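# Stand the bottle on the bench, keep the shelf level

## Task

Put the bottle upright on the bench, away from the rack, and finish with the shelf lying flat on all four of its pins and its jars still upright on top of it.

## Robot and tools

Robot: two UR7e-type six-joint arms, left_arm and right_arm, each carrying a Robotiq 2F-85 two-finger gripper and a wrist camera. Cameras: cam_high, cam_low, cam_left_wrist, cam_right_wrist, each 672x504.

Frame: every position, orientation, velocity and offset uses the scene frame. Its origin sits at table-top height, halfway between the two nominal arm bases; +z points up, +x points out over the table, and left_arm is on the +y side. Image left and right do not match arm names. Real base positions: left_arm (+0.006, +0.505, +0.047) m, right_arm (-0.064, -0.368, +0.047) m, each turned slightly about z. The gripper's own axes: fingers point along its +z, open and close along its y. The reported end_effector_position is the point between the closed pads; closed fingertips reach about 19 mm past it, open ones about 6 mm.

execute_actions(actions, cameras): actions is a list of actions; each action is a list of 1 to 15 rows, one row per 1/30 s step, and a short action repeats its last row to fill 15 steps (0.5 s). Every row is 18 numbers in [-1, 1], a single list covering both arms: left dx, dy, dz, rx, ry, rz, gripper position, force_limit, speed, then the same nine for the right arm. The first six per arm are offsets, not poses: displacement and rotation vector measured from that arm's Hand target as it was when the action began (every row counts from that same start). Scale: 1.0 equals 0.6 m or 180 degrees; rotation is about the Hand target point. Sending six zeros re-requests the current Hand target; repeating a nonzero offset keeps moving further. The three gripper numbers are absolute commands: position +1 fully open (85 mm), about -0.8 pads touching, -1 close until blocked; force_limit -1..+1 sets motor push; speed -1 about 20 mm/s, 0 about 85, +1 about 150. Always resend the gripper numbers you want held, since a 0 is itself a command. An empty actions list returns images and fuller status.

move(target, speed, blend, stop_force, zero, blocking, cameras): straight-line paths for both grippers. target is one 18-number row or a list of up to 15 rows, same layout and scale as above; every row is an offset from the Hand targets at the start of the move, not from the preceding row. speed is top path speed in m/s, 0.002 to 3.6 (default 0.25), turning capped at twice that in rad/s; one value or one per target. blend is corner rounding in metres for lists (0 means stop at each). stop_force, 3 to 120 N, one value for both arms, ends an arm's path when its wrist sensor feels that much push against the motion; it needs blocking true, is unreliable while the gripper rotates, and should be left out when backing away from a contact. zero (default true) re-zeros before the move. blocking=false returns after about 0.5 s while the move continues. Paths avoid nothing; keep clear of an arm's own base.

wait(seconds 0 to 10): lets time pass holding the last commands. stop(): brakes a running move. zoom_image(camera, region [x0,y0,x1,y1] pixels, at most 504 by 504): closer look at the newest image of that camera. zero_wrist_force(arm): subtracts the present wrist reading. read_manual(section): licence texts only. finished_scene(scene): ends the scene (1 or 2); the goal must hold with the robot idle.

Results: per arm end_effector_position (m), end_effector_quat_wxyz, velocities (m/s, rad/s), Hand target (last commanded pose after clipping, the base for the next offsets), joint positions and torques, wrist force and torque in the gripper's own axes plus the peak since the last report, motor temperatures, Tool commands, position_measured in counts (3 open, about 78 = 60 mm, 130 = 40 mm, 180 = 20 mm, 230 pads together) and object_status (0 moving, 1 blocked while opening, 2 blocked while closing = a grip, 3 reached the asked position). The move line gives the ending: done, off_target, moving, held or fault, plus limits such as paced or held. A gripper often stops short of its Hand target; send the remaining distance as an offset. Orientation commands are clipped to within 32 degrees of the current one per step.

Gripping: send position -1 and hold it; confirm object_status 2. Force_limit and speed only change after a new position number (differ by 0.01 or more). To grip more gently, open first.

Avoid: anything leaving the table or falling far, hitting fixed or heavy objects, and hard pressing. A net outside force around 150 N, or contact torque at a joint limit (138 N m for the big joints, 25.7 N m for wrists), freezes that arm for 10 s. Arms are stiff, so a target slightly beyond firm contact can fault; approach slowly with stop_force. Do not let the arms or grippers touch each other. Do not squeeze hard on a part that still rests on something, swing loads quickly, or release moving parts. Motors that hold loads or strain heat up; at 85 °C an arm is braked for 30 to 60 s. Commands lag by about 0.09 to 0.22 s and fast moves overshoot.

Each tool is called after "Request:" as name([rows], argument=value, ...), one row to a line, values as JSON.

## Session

Request:
execute_actions(actions=[])

Request:
zoom_image(camera="cam_high", region=[250, 100, 500, 290])

Request:
zoom_image(camera="cam_low", region=[300, 200, 460, 320])

Scene clock: 0.00 s.
left_arm: end_effector_position=(+0.1123, +0.1685, +0.1570) position_measured=3 object_status=3 end_effector_quat_wxyz=(-0.033, +0.817, +0.575, +0.035) | right_arm: end_effector_position=(+0.7136, -0.3964, +0.3692) position_measured=3 object_status=3 end_effector_quat_wxyz=(+0.072, +0.972, -0.117, +0.189)
Joint positions: left_arm=[-1.694 -1.77 2.317 -2.022 -1.56 0.255] | right_arm=[3.399 -2.031 -1.153 -1.212 1.311 -2.72]
Joint velocities: within noise
Joint torques (N m): no reading
Motor temperatures (°C): left_arm=[33 38 31 37 38 39] | right_arm=[44 41 42 38 46 42]
Wrist force (N): no reading
Wrist torque (N m): no reading
Wrist force, peak (N): no reading
Hand target: left_arm +0.1123, +0.1685, +0.1570; -0.033, +0.817, +0.575, +0.035 | right_arm +0.7136, -0.3964, +0.3692; +0.072, +0.972, -0.117, +0.189
Tool commands: left_gripper/position=+1.0 left_gripper/force_limit=+1.0 left_gripper/speed=+1.0 right_gripper/position=+1.0 right_gripper/force_limit=+1.0 right_gripper/speed=+1.0

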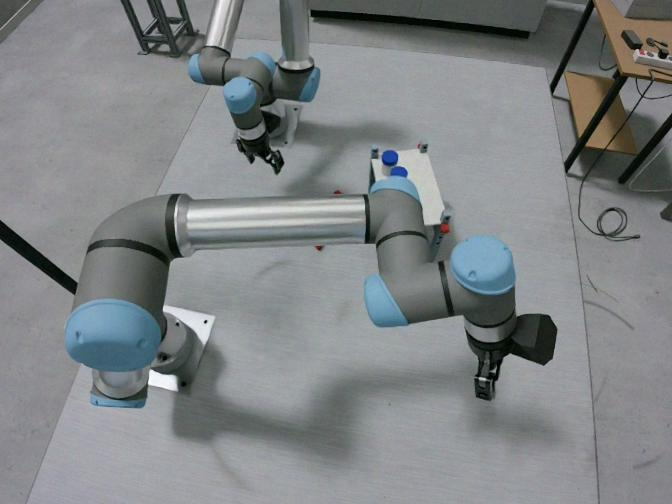

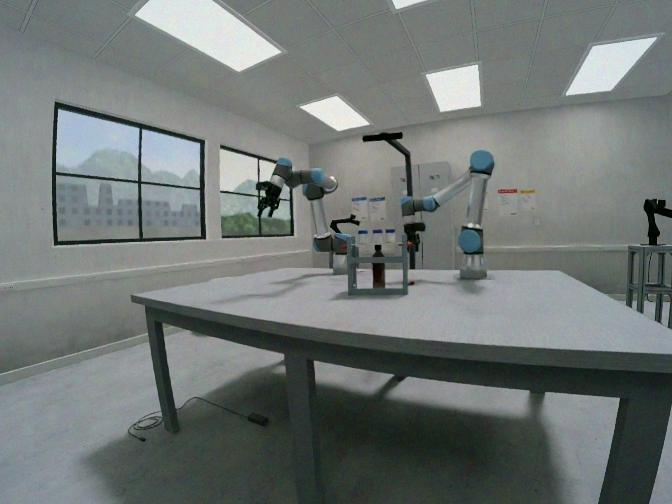

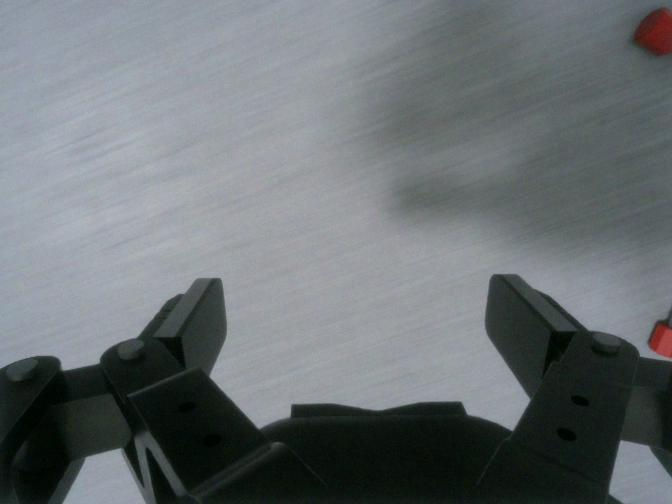

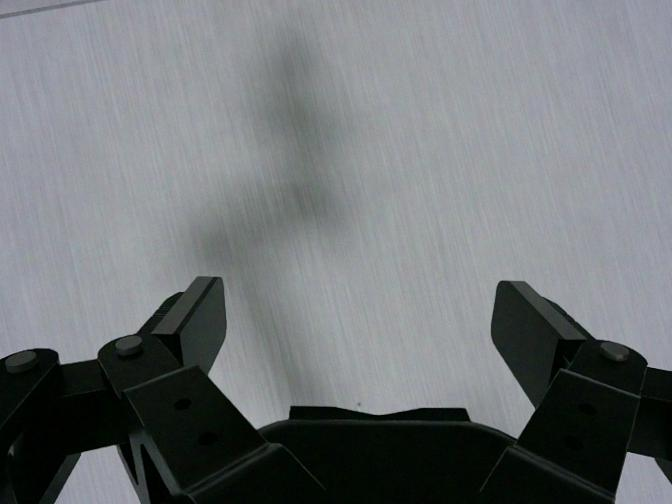

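Scaled by 2.016 from the camera's 672x504 image, which has a finer 960x720 frame.

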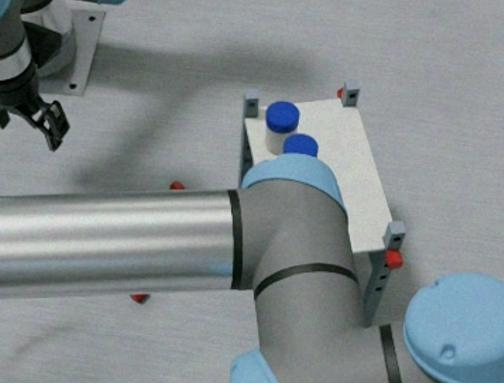

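Scaled by 3.150 from the camera's 672x504 image, which has a finer 960x720 frame.

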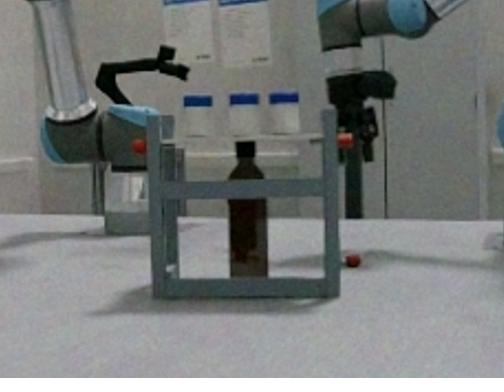

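Request:
move(target=[0.513,-0.1975,0.655,0.080,0.0502,0.6048,1,1,1,-0.55,-0.1,0,0.099,0.088,-0.2259,1,1,1], speed=0.4, cameras=["cam_high","cam_left_wrist"])

Scene clock: 14.97 s.
left_arm: end_effector_position=(+0.4193, +0.0507, +0.5490) position_measured=3 object_status=3 end_effector_quat_wxyz=(-0.163, -0.002, +0.986, -0.016) | right_arm: end_effector_position=(+0.3836, -0.4564, +0.3692) position_measured=3 object_status=3 end_effector_quat_wxyz=(+0.000, +0.887, -0.462, +0.000)
Joint positions: left_arm=[-0.967 -0.84 0.035 -0.592 -1.853 -0.913] | right_arm=[3.278 -1.441 -1.714 -1.558 1.571 -2.08]
Joint torques (N m): left_arm=[10.51 -40 -27.33 -0.7 -2.34 -1.53] | right_arm=[-8.04 28.5 13.25 1.02 1.96 1.97]
Wrist force (N): left_arm=[0.0 0.1 -0.2] | right_arm=[0.2 -0.4 0.0]
Wrist torque (N m): left_arm=[0.00 0.02 0.01] | right_arm=[0.05 0.09 -0.23]
Wrist force, peak (N): left_arm=[-0.4 -0.1 -1.7] | right_arm=[0.9 -0.6 0.1]
Hand target: left_arm +0.4201, +0.0500, +0.5500; -0.174, +0.001, +0.985, +0.000 | right_arm +0.3836, -0.4564, +0.3692; +0.000, +0.887, -0.462, +0.000
Off the commanded pose: left_arm 0.001 m, 2 deg | right_arm 0.000 m, 0 deg.
elbow stopped short (left arm): the move would have taken joint 3 (elbow) straighter than the controller allows.
move: done
Images, in order (width x height): cam_high 672x504, cam_left_wrist 672x504.

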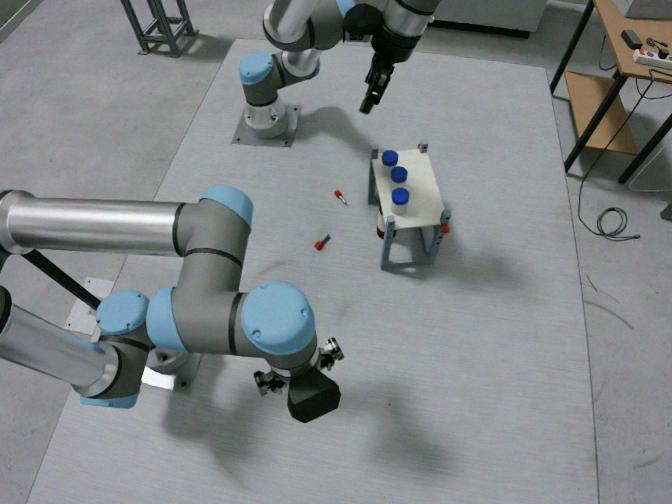

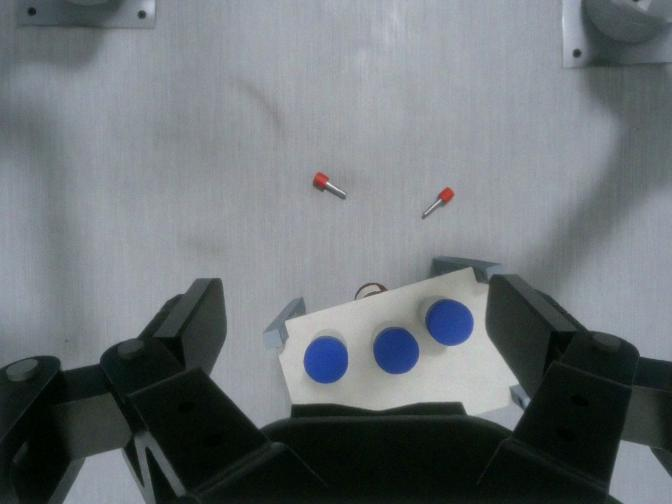

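Request:
move(target=[-0.1535,0.2633,-0.5,-0.0447,-0.1053,-0.2523,1,1,1,-0.1227,0.7873,-0.1987,0,0,-0.361,1,1,1], speed=0.35, cameras=["cam_left_wrist","cam_right_wrist"])

Scene clock: 34.20 s.
left_arm: end_effector_position=(+0.3280, +0.2080, +0.2500) position_measured=3 object_status=3 end_effector_quat_wxyz=(+0.000, +0.391, +0.921, +0.000) | right_arm: end_effector_position=(+0.3100, +0.0159, +0.2500) position_measured=3 object_status=3 end_effector_quat_wxyz=(+0.000, -0.500, +0.866, +0.000)
Joint positions: left_arm=[-1.087 -1.699 2.022 -1.894 -1.571 -0.251] | right_arm=[4.225 -1.684 -1.782 -1.245 1.571 0.002]
Joint torques (N m): left_arm=[-11.83 -27.9 -18.27 -3.7 2.16 1.43] | right_arm=[7.74 18.77 37.77 0.65 -2.21 1.99]
Wrist force (N): left_arm=[0.1 0.1 0.7] | right_arm=[0.2 -0.3 -0.5]
Wrist torque (N m): left_arm=[0.03 -0.03 -0.03] | right_arm=[-0.03 0.09 -0.26]
Wrist force, peak (N): left_arm=[1.2 0.4 1.8] | right_arm=[2.2 0.8 -0.9]
Hand target: left_arm +0.3280, +0.2080, +0.2500; +0.000, +0.391, +0.921, +0.000 | right_arm +0.3100, +0.0159, +0.2500; +0.000, -0.500, +0.866, +0.000
Off the commanded pose: left_arm 0.000 m, 0 deg | right_arm 0.000 m, 0 deg.
move: done
Images, in order (width x height): cam_left_wrist 672x504, cam_right_wrist 672x504.

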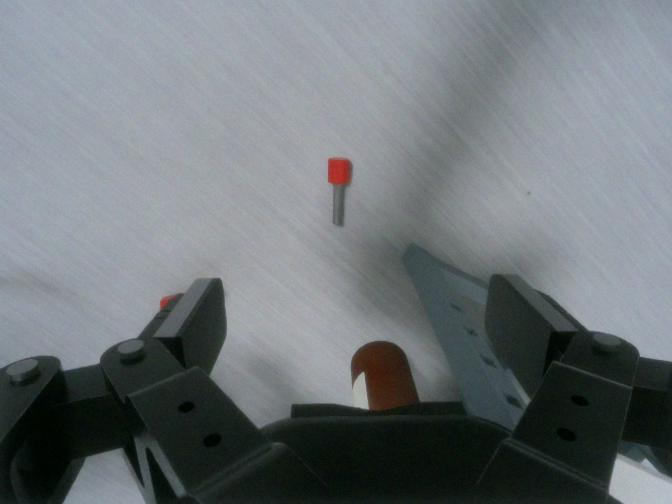

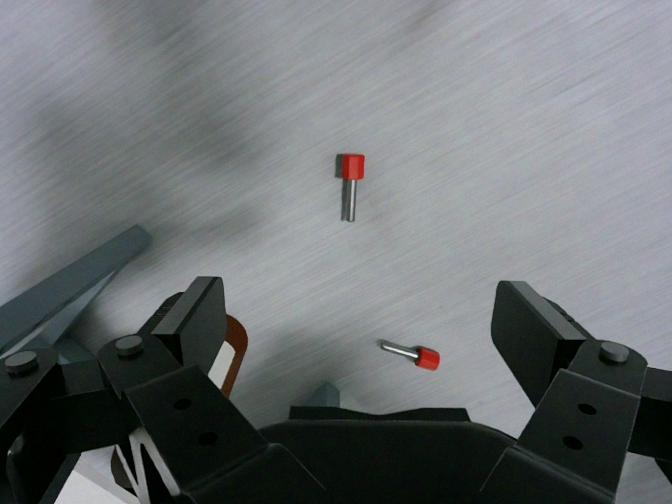

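Request:
move([
  [-0.0022,0.0022,-0.3,0,0,-0.011,1,1,1,-0.0122,-0.0025,-0.3,0,0,-0.0206,1,1,1],
  [-0.0022,0.0022,-0.3812,0,0,-0.011,1,1,1,-0.0122,-0.0025,-0.3812,0,0,-0.0206,1,1,1],
], speed=[0.25,0.06], cameras=["cam_left_wrist","cam_right_wrist"])

Scene clock: 44.00 s.
left_arm: end_effector_position=(+0.3266, +0.2093, +0.0213) position_measured=3 object_status=3 end_effector_quat_wxyz=(+0.000, +0.406, +0.914, +0.000) | right_arm: end_effector_position=(+0.3027, +0.0144, +0.0213) position_measured=3 object_status=3 end_effector_quat_wxyz=(+0.000, -0.472, +0.882, +0.000)
Joint positions: left_arm=[-1.088 -1.286 2.333 -2.619 -1.571 -0.218] | right_arm=[4.236 -2.012 -2.067 -0.633 1.571 0.078]
Joint torques (N m): left_arm=[4.12 -17.4 -7.16 -3.6 -1.55 0.6] | right_arm=[2.98 24.15 2.97 4.47 -1.74 0.88]
Wrist force (N): left_arm=[0.0 0.1 0.4] | right_arm=[0.3 -0.5 -0.1]
Wrist torque (N m): left_arm=[0.02 -0.01 -0.04] | right_arm=[-0.01 0.10 -0.24]
Wrist force, peak (N): left_arm=[0.5 0.3 2.2] | right_arm=[0.0 -0.3 -2.1]
Hand target: left_arm +0.3266, +0.2093, +0.0213; +0.000, +0.406, +0.914, +0.000 | right_arm +0.3027, +0.0144, +0.0213; +0.000, -0.472, +0.882, +0.000
Off the commanded pose: left_arm 0.000 m, 0 deg | right_arm 0.000 m, 0 deg.
move: done
Images, in order (width x height): cam_left_wrist 672x504, cam_right_wrist 672x504.

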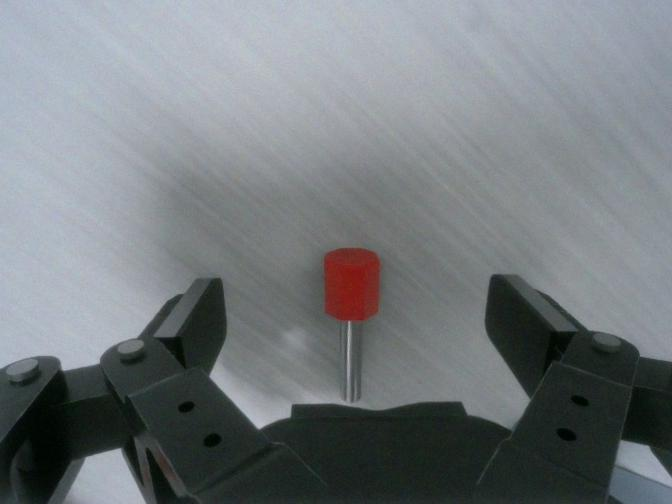

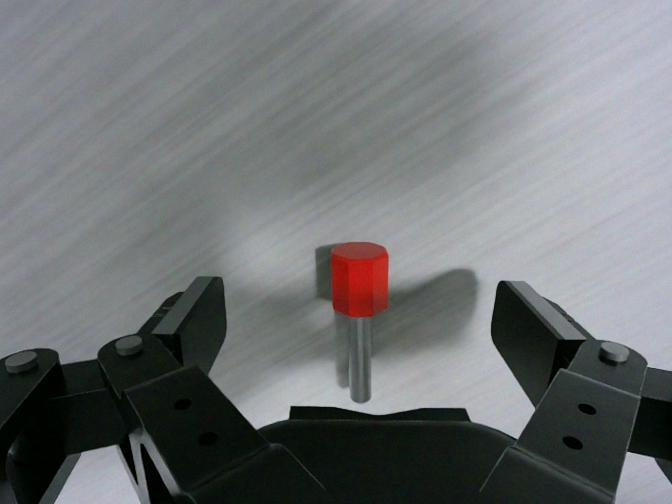

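Request:
move([
  [-0.0022,-0.002,0,0,0,0,1,-0.5,-1,0,0,0,0,0,0,1,-0.5,-1],
  [-0.0022,-0.002,0,0,0,0,-1,-0.5,-1,0,0,0,0,0,0,-1,-0.5,-1],
], cameras=["cam_left_wrist","cam_right_wrist"])

Request:
move([
  [0,0,0.2,0,0,0,-1,-0.5,-1,0,0,0.2,0,0,0,-1,-0.5,-1],
  [0.2232,0.2035,0.3307,-0.2925,-0.1652,-0.1264,-1,-0.5,-1,0.271,-0.319,0.3307,0.340,-0.0502,0.2543,-1,-0.5,-1],
], speed=[0.1,0.35], cameras=["cam_left_wrist","cam_right_wrist"])

Request:
zoom_image(camera="cam_left_wrist", region=[180, 60, 580, 360])

Request:
zoom_image(camera="cam_right_wrist", region=[120, 60, 420, 340])

Scene clock: 60.27 s.
left_arm: end_effector_position=(+0.3253, +0.2081, +0.0213) position_measured=187 object_status=0 end_effector_quat_wxyz=(+0.000, +0.406, +0.914, +0.000) | right_arm: end_effector_position=(+0.3027, +0.0144, +0.0213) position_measured=187 object_status=0 end_effector_quat_wxyz=(+0.000, -0.472, +0.882, +0.000)
Joint positions: left_arm=[-1.093 -1.287 2.334 -2.619 -1.571 -0.222] | right_arm=[4.236 -2.012 -2.067 -0.633 1.571 0.078]
Joint torques (N m): left_arm=[-11.78 -33.44 -7.65 -3.56 -0.55 -1.45] | right_arm=[-6.27 24.52 1.84 3.93 -1.58 -0.64]
Wrist force (N): left_arm=[2.8 0.4 -5.8] | right_arm=[3.6 -0.1 -8.3]
Wrist torque (N m): left_arm=[0.03 0.02 0.03] | right_arm=[-0.02 0.06 -0.23]
Wrist force, peak (N): left_arm=[2.6 0.7 -7.2] | right_arm=[3.6 -0.1 -9.8]
Hand target: left_arm +0.3253, +0.2081, +0.0213; +0.000, +0.406, +0.914, +0.000 | right_arm +0.3027, +0.0144, +0.0213; +0.000, -0.472, +0.882, +0.000
Off the commanded pose: left_arm 0.000 m, 0 deg | right_arm 0.000 m, 0 deg.
move: done
Images, in order (width x height): cam_left_wrist 672x504, cam_right_wrist 672x504.

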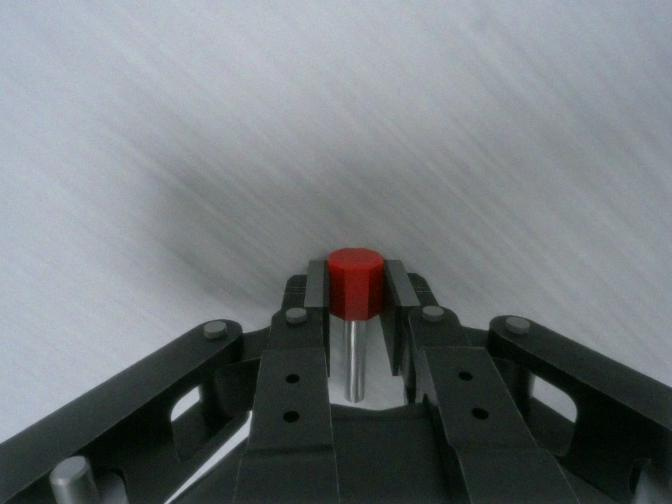

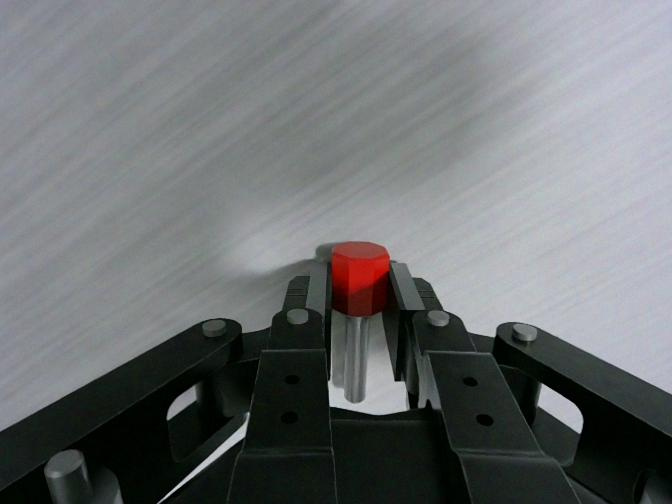

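Scene clock: 64.63 s.
left_arm: end_effector_position=(+0.4592, +0.3302, +0.2197) position_measured=187 object_status=2 end_effector_quat_wxyz=(+0.402, +0.515, +0.696, -0.298) | right_arm: end_effector_position=(+0.4653, -0.1770, +0.2197) position_measured=187 object_status=2 end_effector_quat_wxyz=(-0.298, +0.696, -0.515, -0.402)
Joint positions: left_arm=[-0.283 -1.333 2.39 -3.36 -2.406 0.689] | right_arm=[3.365 -1.975 -1.808 -1.109 2.609 -1.779]
Joint torques (N m): left_arm=[10.92 -15.93 -23.22 -4.1 -2.96 1.47] | right_arm=[-8.12 26.79 35.22 0.67 0.21 -2.37]
Wrist force (N): left_arm=[1.1 -0.4 1.0] | right_arm=[2.1 0.4 -0.8]
Wrist torque (N m): left_arm=[0.06 -0.13 0.15] | right_arm=[-0.12 -0.01 -0.28]
Wrist force, peak (N): left_arm=[2.6 0.5 -6.3] | right_arm=[3.6 -0.1 -8.8]
Hand target: left_arm +0.4592, +0.3302, +0.2197; +0.402, +0.515, +0.696, -0.298 | right_arm +0.4653, -0.1770, +0.2197; -0.298, +0.696, -0.515, -0.402
Off the commanded pose: left_arm 0.000 m, 0 deg | right_arm 0.000 m, 0 deg.
move: done
Images, in order (width x height): cam_left_wrist 672x504, cam_right_wrist 672x504.

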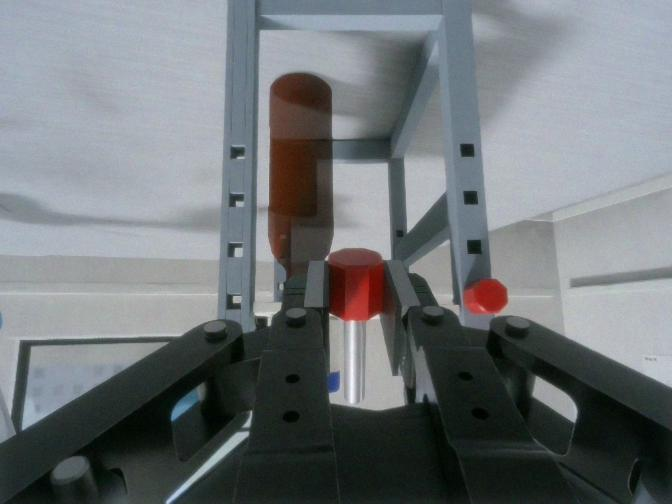

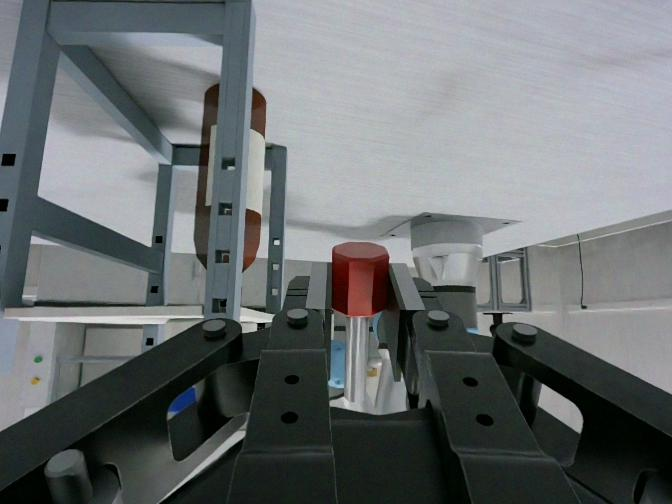

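Scaled by 1.260 from the camera's 672x504 image, which has a finer 960x720 frame.

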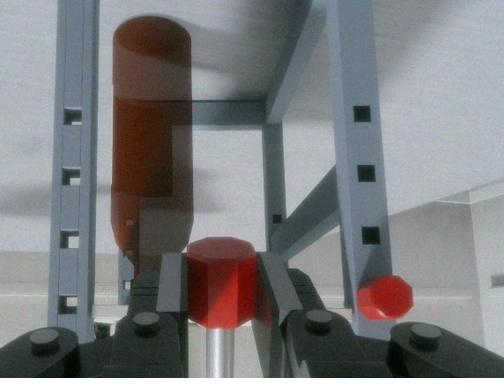

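Scaled by 1.680 from the camera's 672x504 image, which has a finer 960x720 frame.

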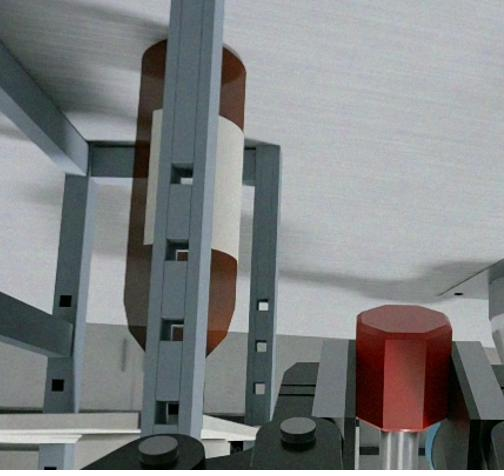

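Request:
move([
  [-0.0818,-0.0938,0.005,0.3187,0.0969,0,-1,-0.5,-1,0.095,0.1292,0.006,-0.3187,-0.0969,0,-1,-0.5,-1],
  [-0.0742,-0.1193,0.005,0.3187,0.0969,0,-1,-0.5,-1,0.0873,0.1547,0.006,-0.3187,-0.0969,0,-1,-0.5,-1],
], speed=[0.25,0.05])

Request:
move(target=[0.0097,-0.0319,0,0,0,0,-1,-0.5,-1,-0.0107,0.0351,0,0,0,0,-1,-0.5,-1], speed=0.012, stop_force=6, cameras=["cam_left_wrist","cam_right_wrist"])

Request:
zoom_image(camera="cam_left_wrist", region=[310, 300, 410, 420])

Request:
zoom_image(camera="cam_right_wrist", region=[310, 300, 410, 420])

Scene clock: 98.17 s.
left_arm: end_effector_position=(+0.4147, +0.2587, +0.2227) position_measured=187 object_status=2 end_effector_quat_wxyz=(+0.001, +0.595, +0.804, -0.001) | right_arm: end_effector_position=(+0.5177, -0.0842, +0.2233) position_measured=187 object_status=2 end_effector_quat_wxyz=(-0.001, +0.803, -0.595, -0.001)
Joint positions: left_arm=[-0.858 -1.575 1.982 -1.979 -1.572 0.451] | right_arm=[3.837 -1.961 -1.499 -1.252 1.572 -1.205]
Joint torques (N m): left_arm=[-11.51 -14.66 -32.78 -3.64 2.19 -1.58] | right_arm=[7.57 30.15 39.33 0.81 -2.13 1.92]
Wrist force (N): left_arm=[0.0 0.2 0.8] | right_arm=[-0.1 -0.3 0.4]
Wrist torque (N m): left_arm=[0.04 -0.02 0.03] | right_arm=[-0.01 0.22 -0.26]
Wrist force, peak (N): left_arm=[1.3 -0.5 1.0] | right_arm=[2.6 0.1 -1.4]
Hand target: left_arm +0.4147, +0.2586, +0.2227; +0.000, +0.595, +0.804, -0.001 | right_arm +0.5177, -0.0841, +0.2233; -0.001, +0.803, -0.595, -0.001
Off the commanded pose: left_arm 0.000 m, 0 deg | right_arm 0.000 m, 0 deg.
move: done

Scene clock: 100.83 s.
left_arm: end_effector_position=(+0.4205, +0.2395, +0.2227) position_measured=187 object_status=2 end_effector_quat_wxyz=(+0.000, +0.595, +0.804, -0.001) | right_arm: end_effector_position=(+0.5113, -0.0631, +0.2233) position_measured=187 object_status=2 end_effector_quat_wxyz=(-0.001, +0.803, -0.595, -0.001)
Joint positions: left_arm=[-0.876 -1.538 1.945 -1.979 -1.572 0.432] | right_arm=[3.869 -1.97 -1.487 -1.255 1.572 -1.173]
Joint torques (N m): left_arm=[-12 -13.1 -32.03 -1.87 -0.66 -1.66] | right_arm=[8.21 30.62 38.26 0.77 -1.93 1.95]
Wrist force (N): left_arm=[3.7 -3.1 -3.1] | right_arm=[0.7 -0.2 -1.1]
Wrist torque (N m): left_arm=[0.11 -0.08 0.17] | right_arm=[0.01 0.14 -0.25]
Wrist force, peak (N): left_arm=[3.6 -3.3 -4.5] | right_arm=[0.7 -0.1 -1.7]
Hand target: left_arm +0.4205, +0.2395, +0.2227; +0.000, +0.595, +0.804, -0.001 | right_arm +0.5113, -0.0631, +0.2233; -0.001, +0.803, -0.595, -0.001
Off the commanded pose: left_arm 0.000 m, 0 deg | right_arm 0.000 m, 0 deg.
move: done
Images, in order (width x height): cam_left_wrist 672x504, cam_right_wrist 672x504.

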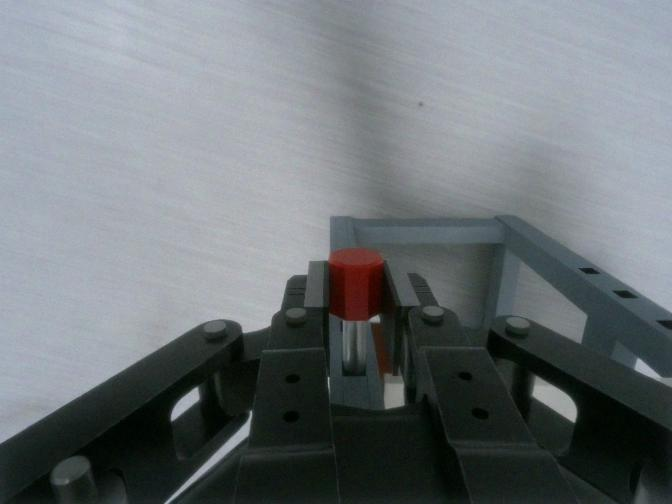

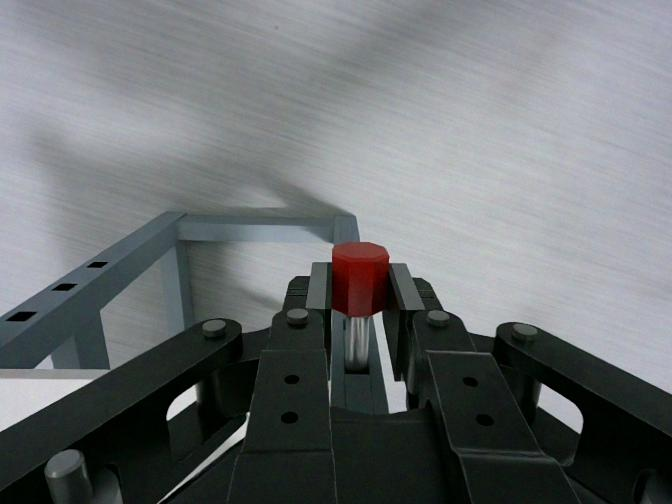

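Scaled by 4.200 from the camera's 672x504 image, which has a finer 960x720 frame.

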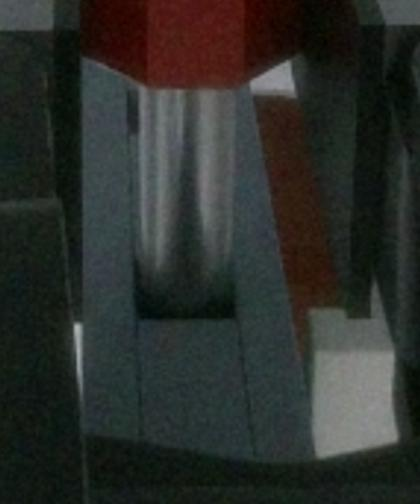

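Scaled by 4.200 from the camera's 672x504 image, which has a finer 960x720 frame.

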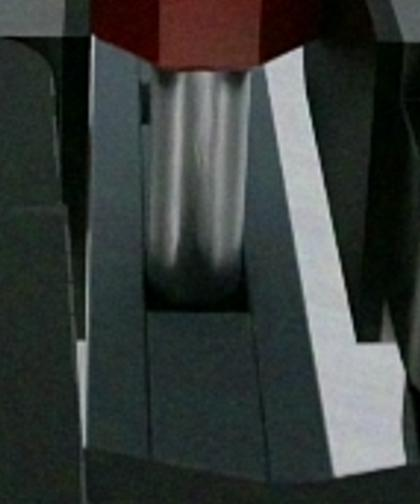

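Request:
move([
  [0,0,0,0,0,0,-1,-0.5,-1,0,0,0,0,0,0,1,0,-0.5],
  [0,0,0,0,0,0,-1,-0.5,-1,0,0,0.2,0,0,0,1,0,-0.5],
  [0,0,0,0,0,0,-1,-0.5,-1,-0.255,-0.0777,0.2,0,0,0,1,0,-0.5],
  [0,0,0,0,0,0,-1,-0.5,-1,-0.3025,0.0318,0.15,0.1455,-0.4785,0,-1,0,0],
  [0,0,0,0,0,0,-1,-0.5,-1,-0.2507,0.2578,-0.064,0.1455,-0.4785,0,-1,0,0],
], speed=[0.2,0.2,0.3,0.4,0.3], cameras=["cam_right_wrist"])

Scene clock: 118.37 s.
left_arm: end_effector_position=(+0.4205, +0.2395, +0.2227) position_measured=187 object_status=2 end_effector_quat_wxyz=(+0.000, +0.595, +0.804, -0.001) | right_arm: end_effector_position=(+0.3608, +0.0916, +0.1849) position_measured=232 object_status=3 end_effector_quat_wxyz=(+0.569, -0.568, +0.420, -0.421)
Joint positions: left_arm=[-0.876 -1.538 1.945 -1.979 -1.572 0.432] | right_arm=[4.63 -2.479 -2.059 1.397 0.414 -1.572]
Joint torques (N m): left_arm=[-10.79 -14.29 -30.32 -3.85 1.69 -1.51] | right_arm=[-6.72 29.89 18.12 -1.25 2.27 -2.21]
Wrist force (N): left_arm=[3.7 -3.1 -2.7] | right_arm=[1.4 1.4 -1.0]
Wrist torque (N m): left_arm=[0.10 -0.08 0.16] | right_arm=[-0.32 -0.24 -0.38]
Wrist force, peak (N): left_arm=[3.9 -3.1 -4.7] | right_arm=[2.9 0.2 -1.5]
Hand target: left_arm +0.4205, +0.2395, +0.2227; +0.000, +0.595, +0.804, -0.001 | right_arm +0.3608, +0.0916, +0.1849; +0.569, -0.568, +0.420, -0.421
Off the commanded pose: left_arm 0.000 m, 0 deg | right_arm 0.000 m, 0 deg.
move: done
Images, in order (width x height): cam_right_wrist 672x504.

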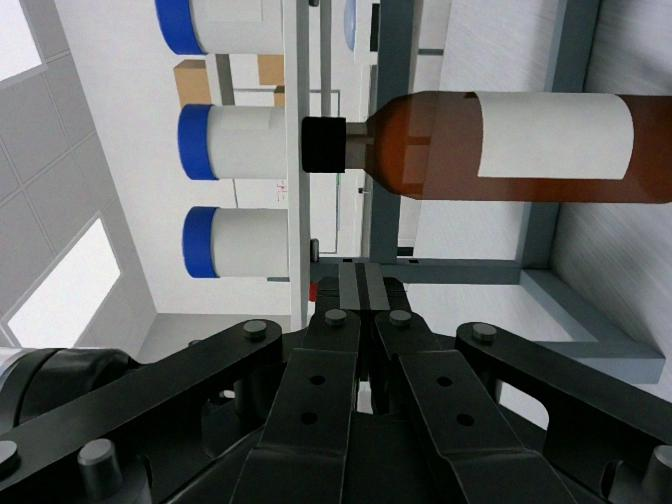

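Request:
move([
  [0,0,0,0,0,0,-1,-0.5,-1,0.1627,0.0495,0,0,0,0,-1,0,0],
  [0,0,0,0,0,0,-1,-0.5,-1,0.1627,0.0495,0.029,0,0,0,-1,0,0],
  [0,0,0,0,0,0,-1,-0.5,-1,0.1627,0.0495,0.042,0,0,0,-1,0,0],
], speed=[0.12,0.04,0.01])

Request:
move(target=[0.0105,-0.0343,0,0,0,0,-1,-0.5,-1,0,0,0,0,0,0,-1,0,0], speed=0.012, stop_force=12, cameras=["cam_left_wrist","cam_right_wrist"])

Scene clock: 126.23 s.
left_arm: end_effector_position=(+0.4205, +0.2395, +0.2227) position_measured=187 object_status=2 end_effector_quat_wxyz=(+0.000, +0.595, +0.804, -0.001) | right_arm: end_effector_position=(+0.4585, +0.1213, +0.2100) position_measured=232 object_status=3 end_effector_quat_wxyz=(+0.569, -0.568, +0.420, -0.421)
Joint positions: left_arm=[-0.876 -1.538 1.945 -1.979 -1.572 0.432] | right_arm=[4.428 -2.472 -1.855 1.187 0.615 -1.572]
Joint torques (N m): left_arm=[-11.08 -14.62 -29.72 -3.92 1.69 -1.52] | right_arm=[-0.57 54.51 -4 -0.61 -1.82 1.82]
Wrist force (N): left_arm=[3.8 -3.1 -2.9] | right_arm=[1.7 4.7 -0.1]
Wrist torque (N m): left_arm=[0.10 -0.10 0.17] | right_arm=[-0.33 -0.31 -0.45]
Wrist force, peak (N): left_arm=[3.9 -3.3 -4.7] | right_arm=[1.9 4.8 -0.4]
Hand target: left_arm +0.4205, +0.2395, +0.2227; +0.000, +0.595, +0.804, -0.001 | right_arm +0.4585, +0.1213, +0.2101; +0.569, -0.568, +0.420, -0.421
Off the commanded pose: left_arm 0.000 m, 0 deg | right_arm 0.000 m, 0 deg.
move: done

Scene clock: 129.07 s.
left_arm: end_effector_position=(+0.4262, +0.2209, +0.2227) position_measured=187 object_status=2 end_effector_quat_wxyz=(+0.000, +0.595, +0.804, -0.001) | right_arm: end_effector_position=(+0.4585, +0.1213, +0.2101) position_measured=232 object_status=3 end_effector_quat_wxyz=(+0.569, -0.568, +0.420, -0.421)
Joint positions: left_arm=[-0.893 -1.503 1.907 -1.977 -1.572 0.416] | right_arm=[4.428 -2.472 -1.855 1.187 0.615 -1.572]
Joint torques (N m): left_arm=[11.92 -33.14 -14.05 -0.73 -0.96 1.34] | right_arm=[4.24 54.42 -2.97 -0.22 -1.54 2.02]
Wrist force (N): left_arm=[-1.4 -0.2 -6.2] | right_arm=[1.6 3.8 -0.4]
Wrist torque (N m): left_arm=[0.29 -0.19 0.16] | right_arm=[-0.28 -0.30 -0.45]
Wrist force, peak (N): left_arm=[21.8 -6.8 -19.7] | right_arm=[1.9 5.1 -0.6]
Hand target: left_arm +0.4262, +0.2209, +0.2227; +0.000, +0.595, +0.804, -0.001 (not the last commanded pose) | right_arm +0.4585, +0.1213, +0.2101; +0.569, -0.568, +0.420, -0.421
Off the commanded pose: left_arm 0.002 m, 0 deg | right_arm 0.000 m, 0 deg.
move: contact (left_arm)
Images, in order (width x height): cam_left_wrist 672x504, cam_right_wrist 672x504.

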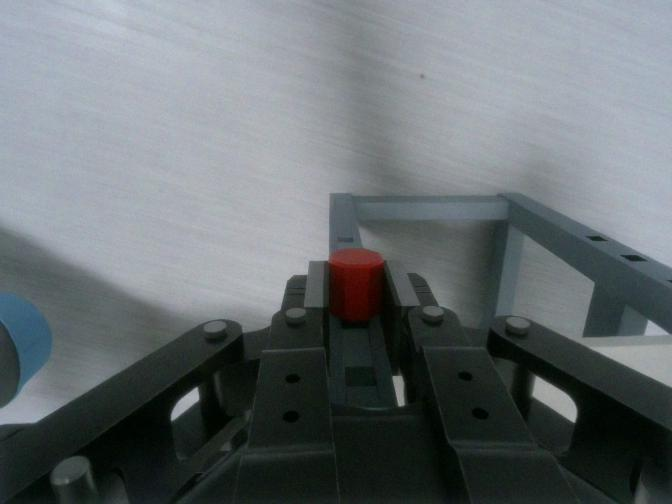

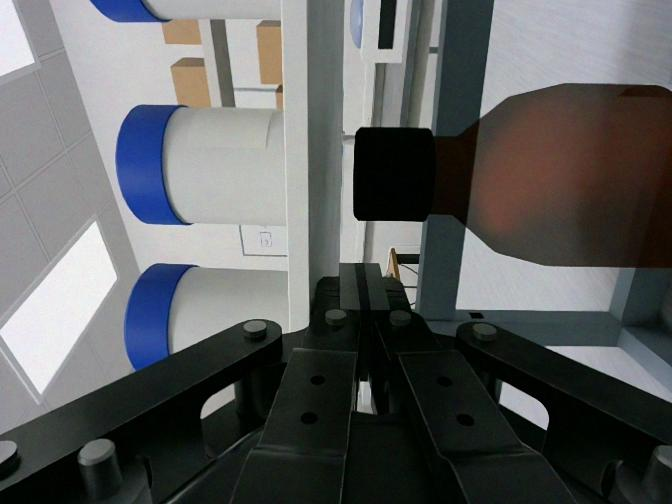

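Request:
move([
  [0,0,0,0,0,0,1,0,-0.5,0,0,-0.001,0,0,0,-1,0,0],
  [0,0,0.04,0,0,0,1,0,-0.5,0,0,-0.042,0,0,0,-1,0,0],
  [0,0,0.2,0,0,0,1,0,-0.5,-0.1627,-0.0495,-0.042,0,0,0,-1,0,0],
  [-0.0437,0.1433,0.2,0,0,0,1,0,-0.5,-0.2145,-0.2755,0.172,0,0,0,-1,0,0],
  [-0.0437,0.1433,0.2,0,0,0,1,0,-0.5,-0.167,-0.385,0.222,-0.1455,0.4785,0,-1,0,0],
], speed=[0.05,0.02,0.15,0.35,0.35])

Request:
move([
  [-0.1905,-0.191,0,0.1455,-0.4785,0,-1,0,0,0.255,0.0777,0,0,0,0,1,0,0],
  [-0.0653,-0.359,-0.2545,0.1455,-0.4785,0,-1,0,0,0.255,0.0777,-0.199,0,0,0,1,0,0],
  [0.0975,-0.3095,-0.2545,0.1455,-0.4785,0,-1,0,0,0.255,0.0777,-0.199,0,0,0,1,0,0],
], speed=[0.35,0.25,0.12], cameras=["cam_right_wrist","cam_left_wrist"])

Scene clock: 150.07 s.
left_arm: end_effector_position=(+0.4000, +0.3069, +0.3427) position_measured=3 object_status=3 end_effector_quat_wxyz=(+0.000, +0.595, +0.804, -0.001) | right_arm: end_effector_position=(+0.3582, -0.1097, +0.3433) position_measured=232 object_status=3 end_effector_quat_wxyz=(-0.001, +0.803, -0.595, -0.001)
Joint positions: left_arm=[-0.805 -1.738 1.813 -1.647 -1.572 0.504] | right_arm=[3.997 -1.539 -1.69 -1.481 1.572 -1.045]
Joint torques (N m): left_arm=[10.54 -27.44 -18.42 -1.21 -1.57 1.58] | right_arm=[-8.3 12.28 38.97 1.02 2.12 -2.08]
Wrist force (N): left_arm=[0.2 1.6 0.5] | right_arm=[0.1 -0.3 -0.1]
Wrist torque (N m): left_arm=[0.27 -0.05 -0.02] | right_arm=[0.09 0.12 -0.16]
Wrist force, peak (N): left_arm=[-1.7 -0.2 -6.5] | right_arm=[1.7 5.0 -0.9]
Hand target: left_arm +0.4000, +0.3069, +0.3427; +0.000, +0.595, +0.804, -0.001 | right_arm +0.3583, -0.1097, +0.3433; -0.001, +0.803, -0.595, -0.001
Off the commanded pose: left_arm 0.000 m, 0 deg | right_arm 0.000 m, 0 deg.
move: done

Scene clock: 155.43 s.
left_arm: end_effector_position=(+0.4584, +0.1211, +0.1900) position_measured=232 object_status=3 end_effector_quat_wxyz=(+0.422, +0.421, +0.568, +0.568) | right_arm: end_effector_position=(+0.5113, -0.0631, +0.2239) position_measured=3 object_status=3 end_effector_quat_wxyz=(-0.001, +0.803, -0.595, -0.001)
Joint positions: left_arm=[-1.449 -1.038 1.855 -0.819 -0.138 -1.57] | right_arm=[3.869 -1.969 -1.486 -1.257 1.572 -1.173]
Joint torques (N m): left_arm=[13.25 -29.29 -25 1.53 2.51 -1.18] | right_arm=[4.75 30.5 12.5 4.32 -2.08 0.58]
Wrist force (N): left_arm=[0.7 -1.3 1.7] | right_arm=[0.1 -0.3 -0.2]
Wrist torque (N m): left_arm=[-0.04 -0.10 0.13] | right_arm=[0.00 0.17 -0.15]
Wrist force, peak (N): left_arm=[-0.4 -3.0 2.0] | right_arm=[0.1 -0.2 1.1]
Hand target: left_arm +0.4585, +0.1212, +0.1900; +0.422, +0.421, +0.568, +0.568 | right_arm +0.5113, -0.0631, +0.2239; -0.001, +0.803, -0.595, -0.001
Off the commanded pose: left_arm 0.000 m, 0 deg | right_arm 0.000 m, 0 deg.
move: done
Images, in order (width x height): cam_left_wrist 672x504, cam_right_wrist 672x504.

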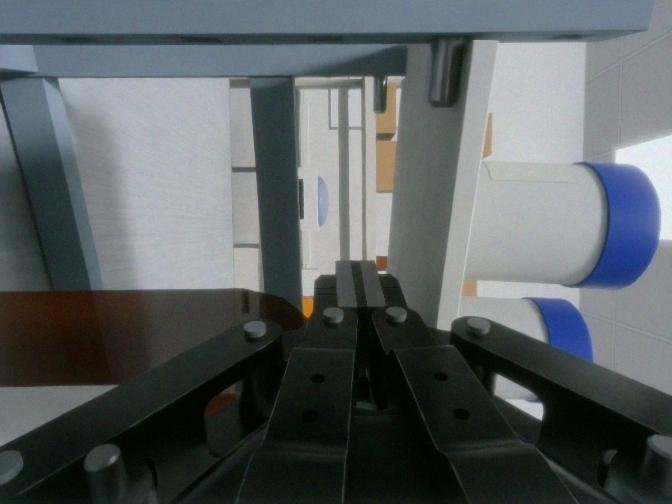

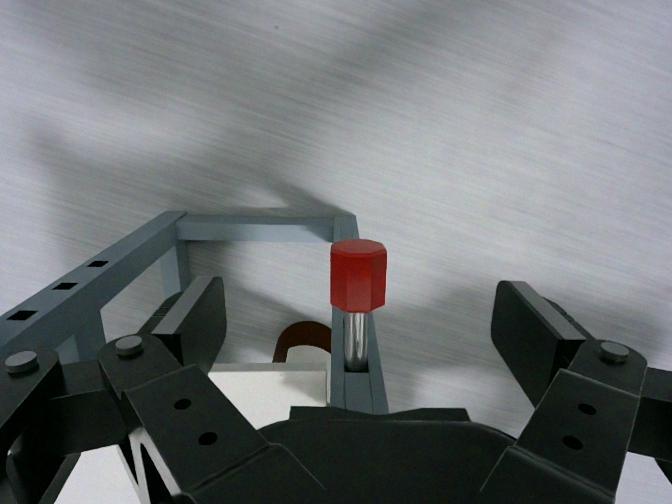

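Request:
move([
  [0,0,0.018,0,0,0,-1,0,0,0,0,0,0,0,0,-1,-0.5,-1],
  [0,0,0.0335,0,0,0,-1,0,0,0,0,0.001,0,0,0,-1,-0.5,-1],
], speed=[0.04,0.01])

Request:
move(target=[0,0,0,0,0,0,-1,0,0,-0.0107,0.0351,0,0,0,0,-1,-0.5,-1], speed=0.012, stop_force=12, cameras=["cam_right_wrist"])

Scene clock: 163.37 s.
left_arm: end_effector_position=(+0.4585, +0.1212, +0.2101) position_measured=232 object_status=3 end_effector_quat_wxyz=(+0.422, +0.421, +0.568, +0.568) | right_arm: end_effector_position=(+0.5113, -0.0631, +0.2245) position_measured=187 object_status=2 end_effector_quat_wxyz=(-0.001, +0.803, -0.595, -0.001)
Joint positions: left_arm=[-1.449 -1.073 1.844 -0.773 -0.138 -1.569] | right_arm=[3.869 -1.969 -1.485 -1.258 1.572 -1.173]
Joint torques (N m): left_arm=[-4.74 -48.93 -23.93 1.85 -0.52 -1.9] | right_arm=[4.72 51.03 39.02 0.85 -1.11 0.57]
Wrist force (N): left_arm=[0.9 -4.9 2.0] | right_arm=[0.8 -0.3 2.2]
Wrist torque (N m): left_arm=[-0.02 -0.15 0.14] | right_arm=[-0.03 0.22 -0.15]
Wrist force, peak (N): left_arm=[0.9 -5.3 2.2] | right_arm=[-1.7 -2.3 -5.6]
Hand target: left_arm +0.4585, +0.1212, +0.2101; +0.422, +0.421, +0.568, +0.568 | right_arm +0.5113, -0.0631, +0.2245; -0.001, +0.803, -0.595, -0.001
Off the commanded pose: left_arm 0.000 m, 0 deg | right_arm 0.000 m, 0 deg.
move: done

Scene clock: 165.37 s.
left_arm: end_effector_position=(+0.4585, +0.1212, +0.2101) position_measured=232 object_status=3 end_effector_quat_wxyz=(+0.422, +0.421, +0.568, +0.568) | right_arm: end_effector_position=(+0.5086, -0.0542, +0.2245) position_measured=187 object_status=2 end_effector_quat_wxyz=(-0.001, +0.803, -0.595, -0.001)
Joint positions: left_arm=[-1.449 -1.073 1.844 -0.773 -0.138 -1.57] | right_arm=[3.882 -1.973 -1.479 -1.26 1.572 -1.16]
Joint torques (N m): left_arm=[-8.63 -42.24 -24.94 1.88 -0.49 -1.41] | right_arm=[-11.89 48.7 8.24 2.58 -0.26 -2.1]
Wrist force (N): left_arm=[0.7 -4.5 1.9] | right_arm=[-7.8 -1.4 -2.8]
Wrist torque (N m): left_arm=[-0.05 -0.13 0.18] | right_arm=[0.06 0.37 -0.23]
Wrist force, peak (N): left_arm=[0.6 -5.4 1.9] | right_arm=[12.6 0.0 -6.7]
Hand target: left_arm +0.4585, +0.1212, +0.2101; +0.422, +0.421, +0.568, +0.568 | right_arm +0.5086, -0.0543, +0.2245; -0.001, +0.803, -0.595, -0.001 (not the last commanded pose)
Off the commanded pose: left_arm 0.000 m, 0 deg | right_arm 0.013 m, 0 deg.
move: contact (right_arm)
Images, in order (width x height): cam_right_wrist 672x504.

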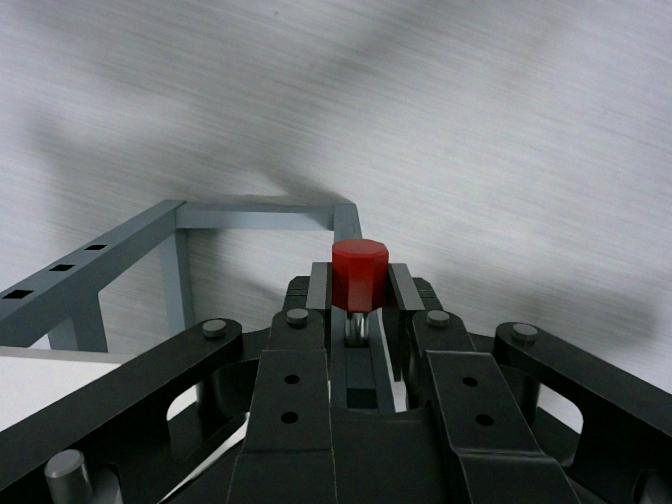

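Request:
move(target=[0,0,0,0,0,0,-1,0,0,0.0005,-0.0016,0.0012,0,0,0,-1,-0.5,-1], speed=0.02)

Request:
move(target=[0,0,0,0,0,0,-1,0,0,-0.0065,0.0215,0,0,0,0,-1,-0.5,-1], speed=0.01, stop_force=18, cameras=["cam_right_wrist"])

Scene clock: 169.13 s.
left_arm: end_effector_position=(+0.4585, +0.1212, +0.2101) position_measured=232 object_status=3 end_effector_quat_wxyz=(+0.422, +0.421, +0.568, +0.568) | right_arm: end_effector_position=(+0.5089, -0.0552, +0.2252) position_measured=187 object_status=2 end_effector_quat_wxyz=(-0.001, +0.803, -0.595, -0.001)
Joint positions: left_arm=[-1.449 -1.073 1.844 -0.773 -0.138 -1.57] | right_arm=[3.881 -1.972 -1.478 -1.261 1.572 -1.161]
Joint torques (N m): left_arm=[-8.53 -31.57 -24.66 1.77 -0.57 -1.39] | right_arm=[-8.57 51.47 40.22 1.39 0.75 -2.11]
Wrist force (N): left_arm=[0.8 -3.6 2.0] | right_arm=[-1.2 0.3 2.5]
Wrist torque (N m): left_arm=[-0.04 -0.14 0.18] | right_arm=[0.00 0.30 -0.16]
Wrist force, peak (N): left_arm=[0.7 -5.5 2.0] | right_arm=[-8.3 -1.7 -3.9]
Hand target: left_arm +0.4585, +0.1212, +0.2101; +0.422, +0.421, +0.568, +0.568 | right_arm +0.5089, -0.0552, +0.2252; -0.001, +0.803, -0.595, -0.001
Off the commanded pose: left_arm 0.000 m, 0 deg | right_arm 0.000 m, 0 deg.
move: done

Scene clock: 171.27 s.
left_arm: end_effector_position=(+0.4585, +0.1212, +0.2101) position_measured=232 object_status=3 end_effector_quat_wxyz=(+0.422, +0.421, +0.568, +0.568) | right_arm: end_effector_position=(+0.5050, -0.0423, +0.2252) position_measured=187 object_status=2 end_effector_quat_wxyz=(-0.001, +0.803, -0.595, -0.001)
Joint positions: left_arm=[-1.449 -1.073 1.844 -0.773 -0.138 -1.57] | right_arm=[3.9 -1.979 -1.469 -1.264 1.572 -1.142]
Joint torques (N m): left_arm=[-8.61 -30.52 -25 1.26 -0.6 -1.35] | right_arm=[13.1 31.68 42.99 2.78 1.15 2.02]
Wrist force (N): left_arm=[1.1 -3.1 1.7] | right_arm=[13.5 3.2 0.4]
Wrist torque (N m): left_arm=[-0.01 -0.10 0.16] | right_arm=[-0.01 -0.20 -0.37]
Wrist force, peak (N): left_arm=[0.6 -5.5 2.0] | right_arm=[13.5 3.5 2.1]
Hand target: left_arm +0.4585, +0.1212, +0.2101; +0.422, +0.421, +0.568, +0.568 | right_arm +0.5050, -0.0423, +0.2252; -0.001, +0.803, -0.595, -0.001
Off the commanded pose: left_arm 0.000 m, 0 deg | right_arm 0.000 m, 0 deg.
move: done
Images, in order (width x height): cam_right_wrist 672x504.

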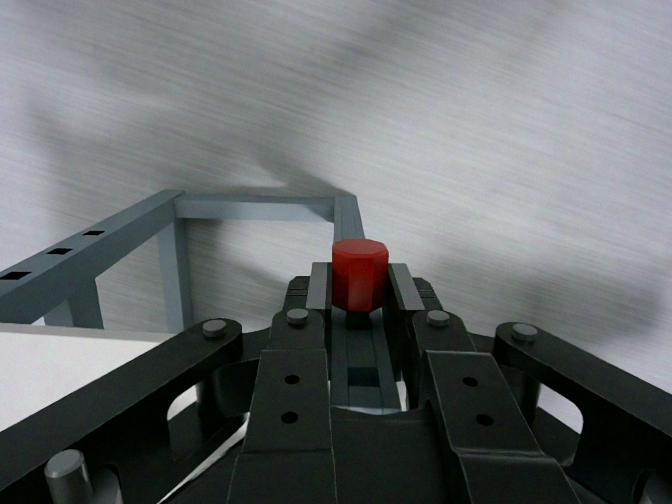

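Request:
move([
  [0,0,-0.042,0,0,0,-1,0,0,0,0,0,0,0,0,1,0,-0.5],
  [-0.1627,-0.0495,-0.042,0,0,0,-1,0,0,0,0,0.12,0,0,0,1,0,-0.5],
  [-0.1763,-0.1223,-0.1835,0.4785,0.1455,0,1,0,0,0,0,0.2263,0,0,0,1,0,-0.5],
  [-0.1763,-0.1223,-0.1835,0.4785,0.1455,0,1,0,0,-0.2417,-0.63,0.2263,0,0,0,1,0,-0.5],
], speed=[0.015,0.12,0.3,0.35], cameras=["cam_left_wrist","cam_high"])

Scene clock: 192.50 s.
left_arm: end_effector_position=(+0.3527, +0.0478, +0.1000) position_measured=3 object_status=3 end_effector_quat_wxyz=(-0.104, +0.700, +0.104, +0.699) | right_arm: end_effector_position=(+0.3599, -0.4203, +0.3610) position_measured=3 object_status=3 end_effector_quat_wxyz=(-0.001, +0.803, -0.595, -0.001)
Joint positions: left_arm=[-1.666 -0.808 1.75 -0.947 -0.356 0.004] | right_arm=[3.37 -1.368 -1.795 -1.55 1.572 -1.672]
Joint torques (N m): left_arm=[7.37 -54.22 -6.09 -0.37 -1.18 1.49] | right_arm=[-6.79 24.81 20.91 0.91 2.08 -2.42]
Wrist force (N): left_arm=[-1.2 0.0 -0.9] | right_arm=[0.1 -0.3 0.0]
Wrist torque (N m): left_arm=[0.10 0.29 -0.07] | right_arm=[0.05 0.17 -0.12]
Wrist force, peak (N): left_arm=[1.7 -5.1 1.7] | right_arm=[13.7 3.5 1.8]
Hand target: left_arm +0.3527, +0.0478, +0.1000; -0.104, +0.700, +0.104, +0.699 | right_arm +0.3600, -0.4203, +0.3610; -0.001, +0.803, -0.595, -0.001
Off the commanded pose: left_arm 0.000 m, 0 deg | right_arm 0.000 m, 0 deg.
move: done
Images, in order (width x height): cam_high 672x504, cam_left_wrist 672x504.

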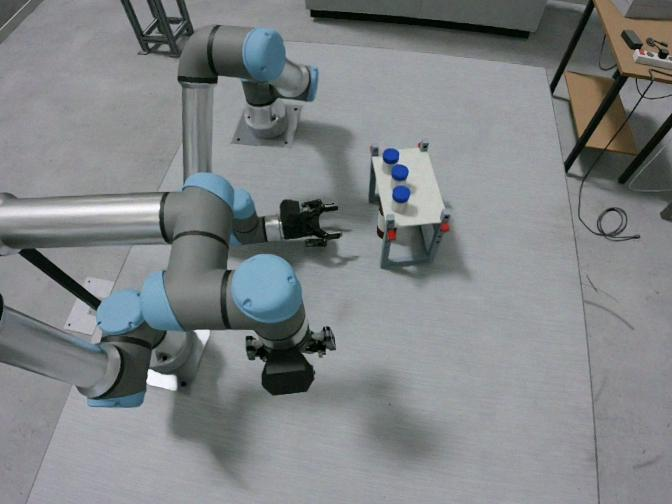

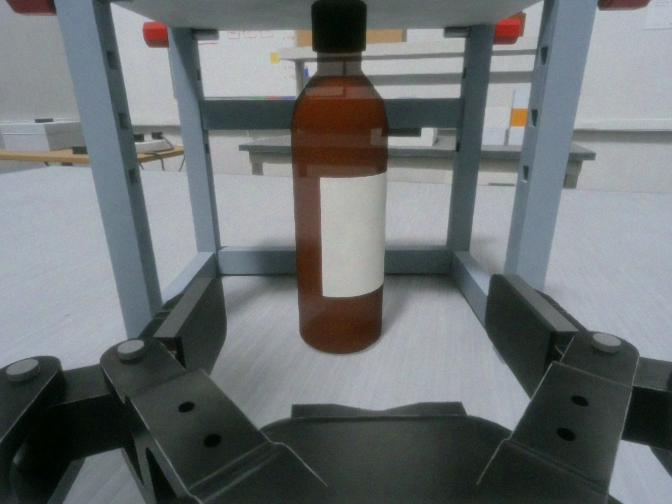

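Request:
move([
  [-0.002,0.0064,0,0,0,0,1,0.2,-1,0,0,0,0,0,0,1,0,-0.5],
  [0.2325,0.0777,0,0,0,0,1,0.2,-1,0,0,0,0,0,0,1,0,-0.5],
  [0.2325,0.0777,0,0,0,0,-1,0.2,-1,0,0,0,0,0,0,1,0,-0.5],
], speed=[0.12,0.12,0.1], cameras=["cam_left_wrist"])

Scene clock: 202.77 s.
left_arm: end_effector_position=(+0.4922, +0.0944, +0.1000) position_measured=80 object_status=0 end_effector_quat_wxyz=(-0.104, +0.700, +0.104, +0.699) | right_arm: end_effector_position=(+0.3600, -0.4203, +0.3610) position_measured=3 object_status=3 end_effector_quat_wxyz=(-0.001, +0.803, -0.595, -0.001)
Joint positions: left_arm=[-1.393 -0.81 1.754 -0.964 -0.084 0.019] | right_arm=[3.37 -1.368 -1.795 -1.55 1.572 -1.672]
Joint torques (N m): left_arm=[9.74 -52.65 -9.31 0.43 -0.97 1.11] | right_arm=[-8.02 23.26 39.41 0.92 2.13 -2.16]
Wrist force (N): left_arm=[2.6 -0.6 -3.4] | right_arm=[-0.1 -0.1 0.0]
Wrist torque (N m): left_arm=[0.16 0.16 0.15] | right_arm=[0.06 0.19 -0.12]
Wrist force, peak (N): left_arm=[2.6 -0.6 -3.4] | right_arm=[0.2 -0.3 0.4]
Hand target: left_arm +0.4922, +0.0944, +0.1000; -0.104, +0.700, +0.104, +0.699 | right_arm +0.3600, -0.4203, +0.3610; -0.001, +0.803, -0.595, -0.001
Off the commanded pose: left_arm 0.000 m, 0 deg | right_arm 0.000 m, 0 deg.
move: done
Images, in order (width x height): cam_left_wrist 672x504.

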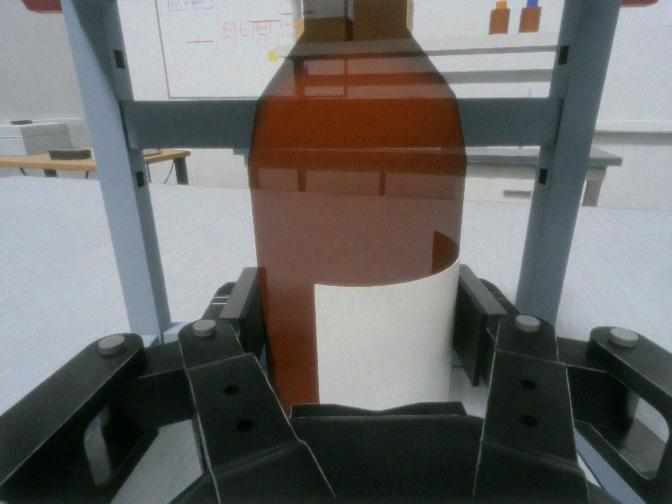

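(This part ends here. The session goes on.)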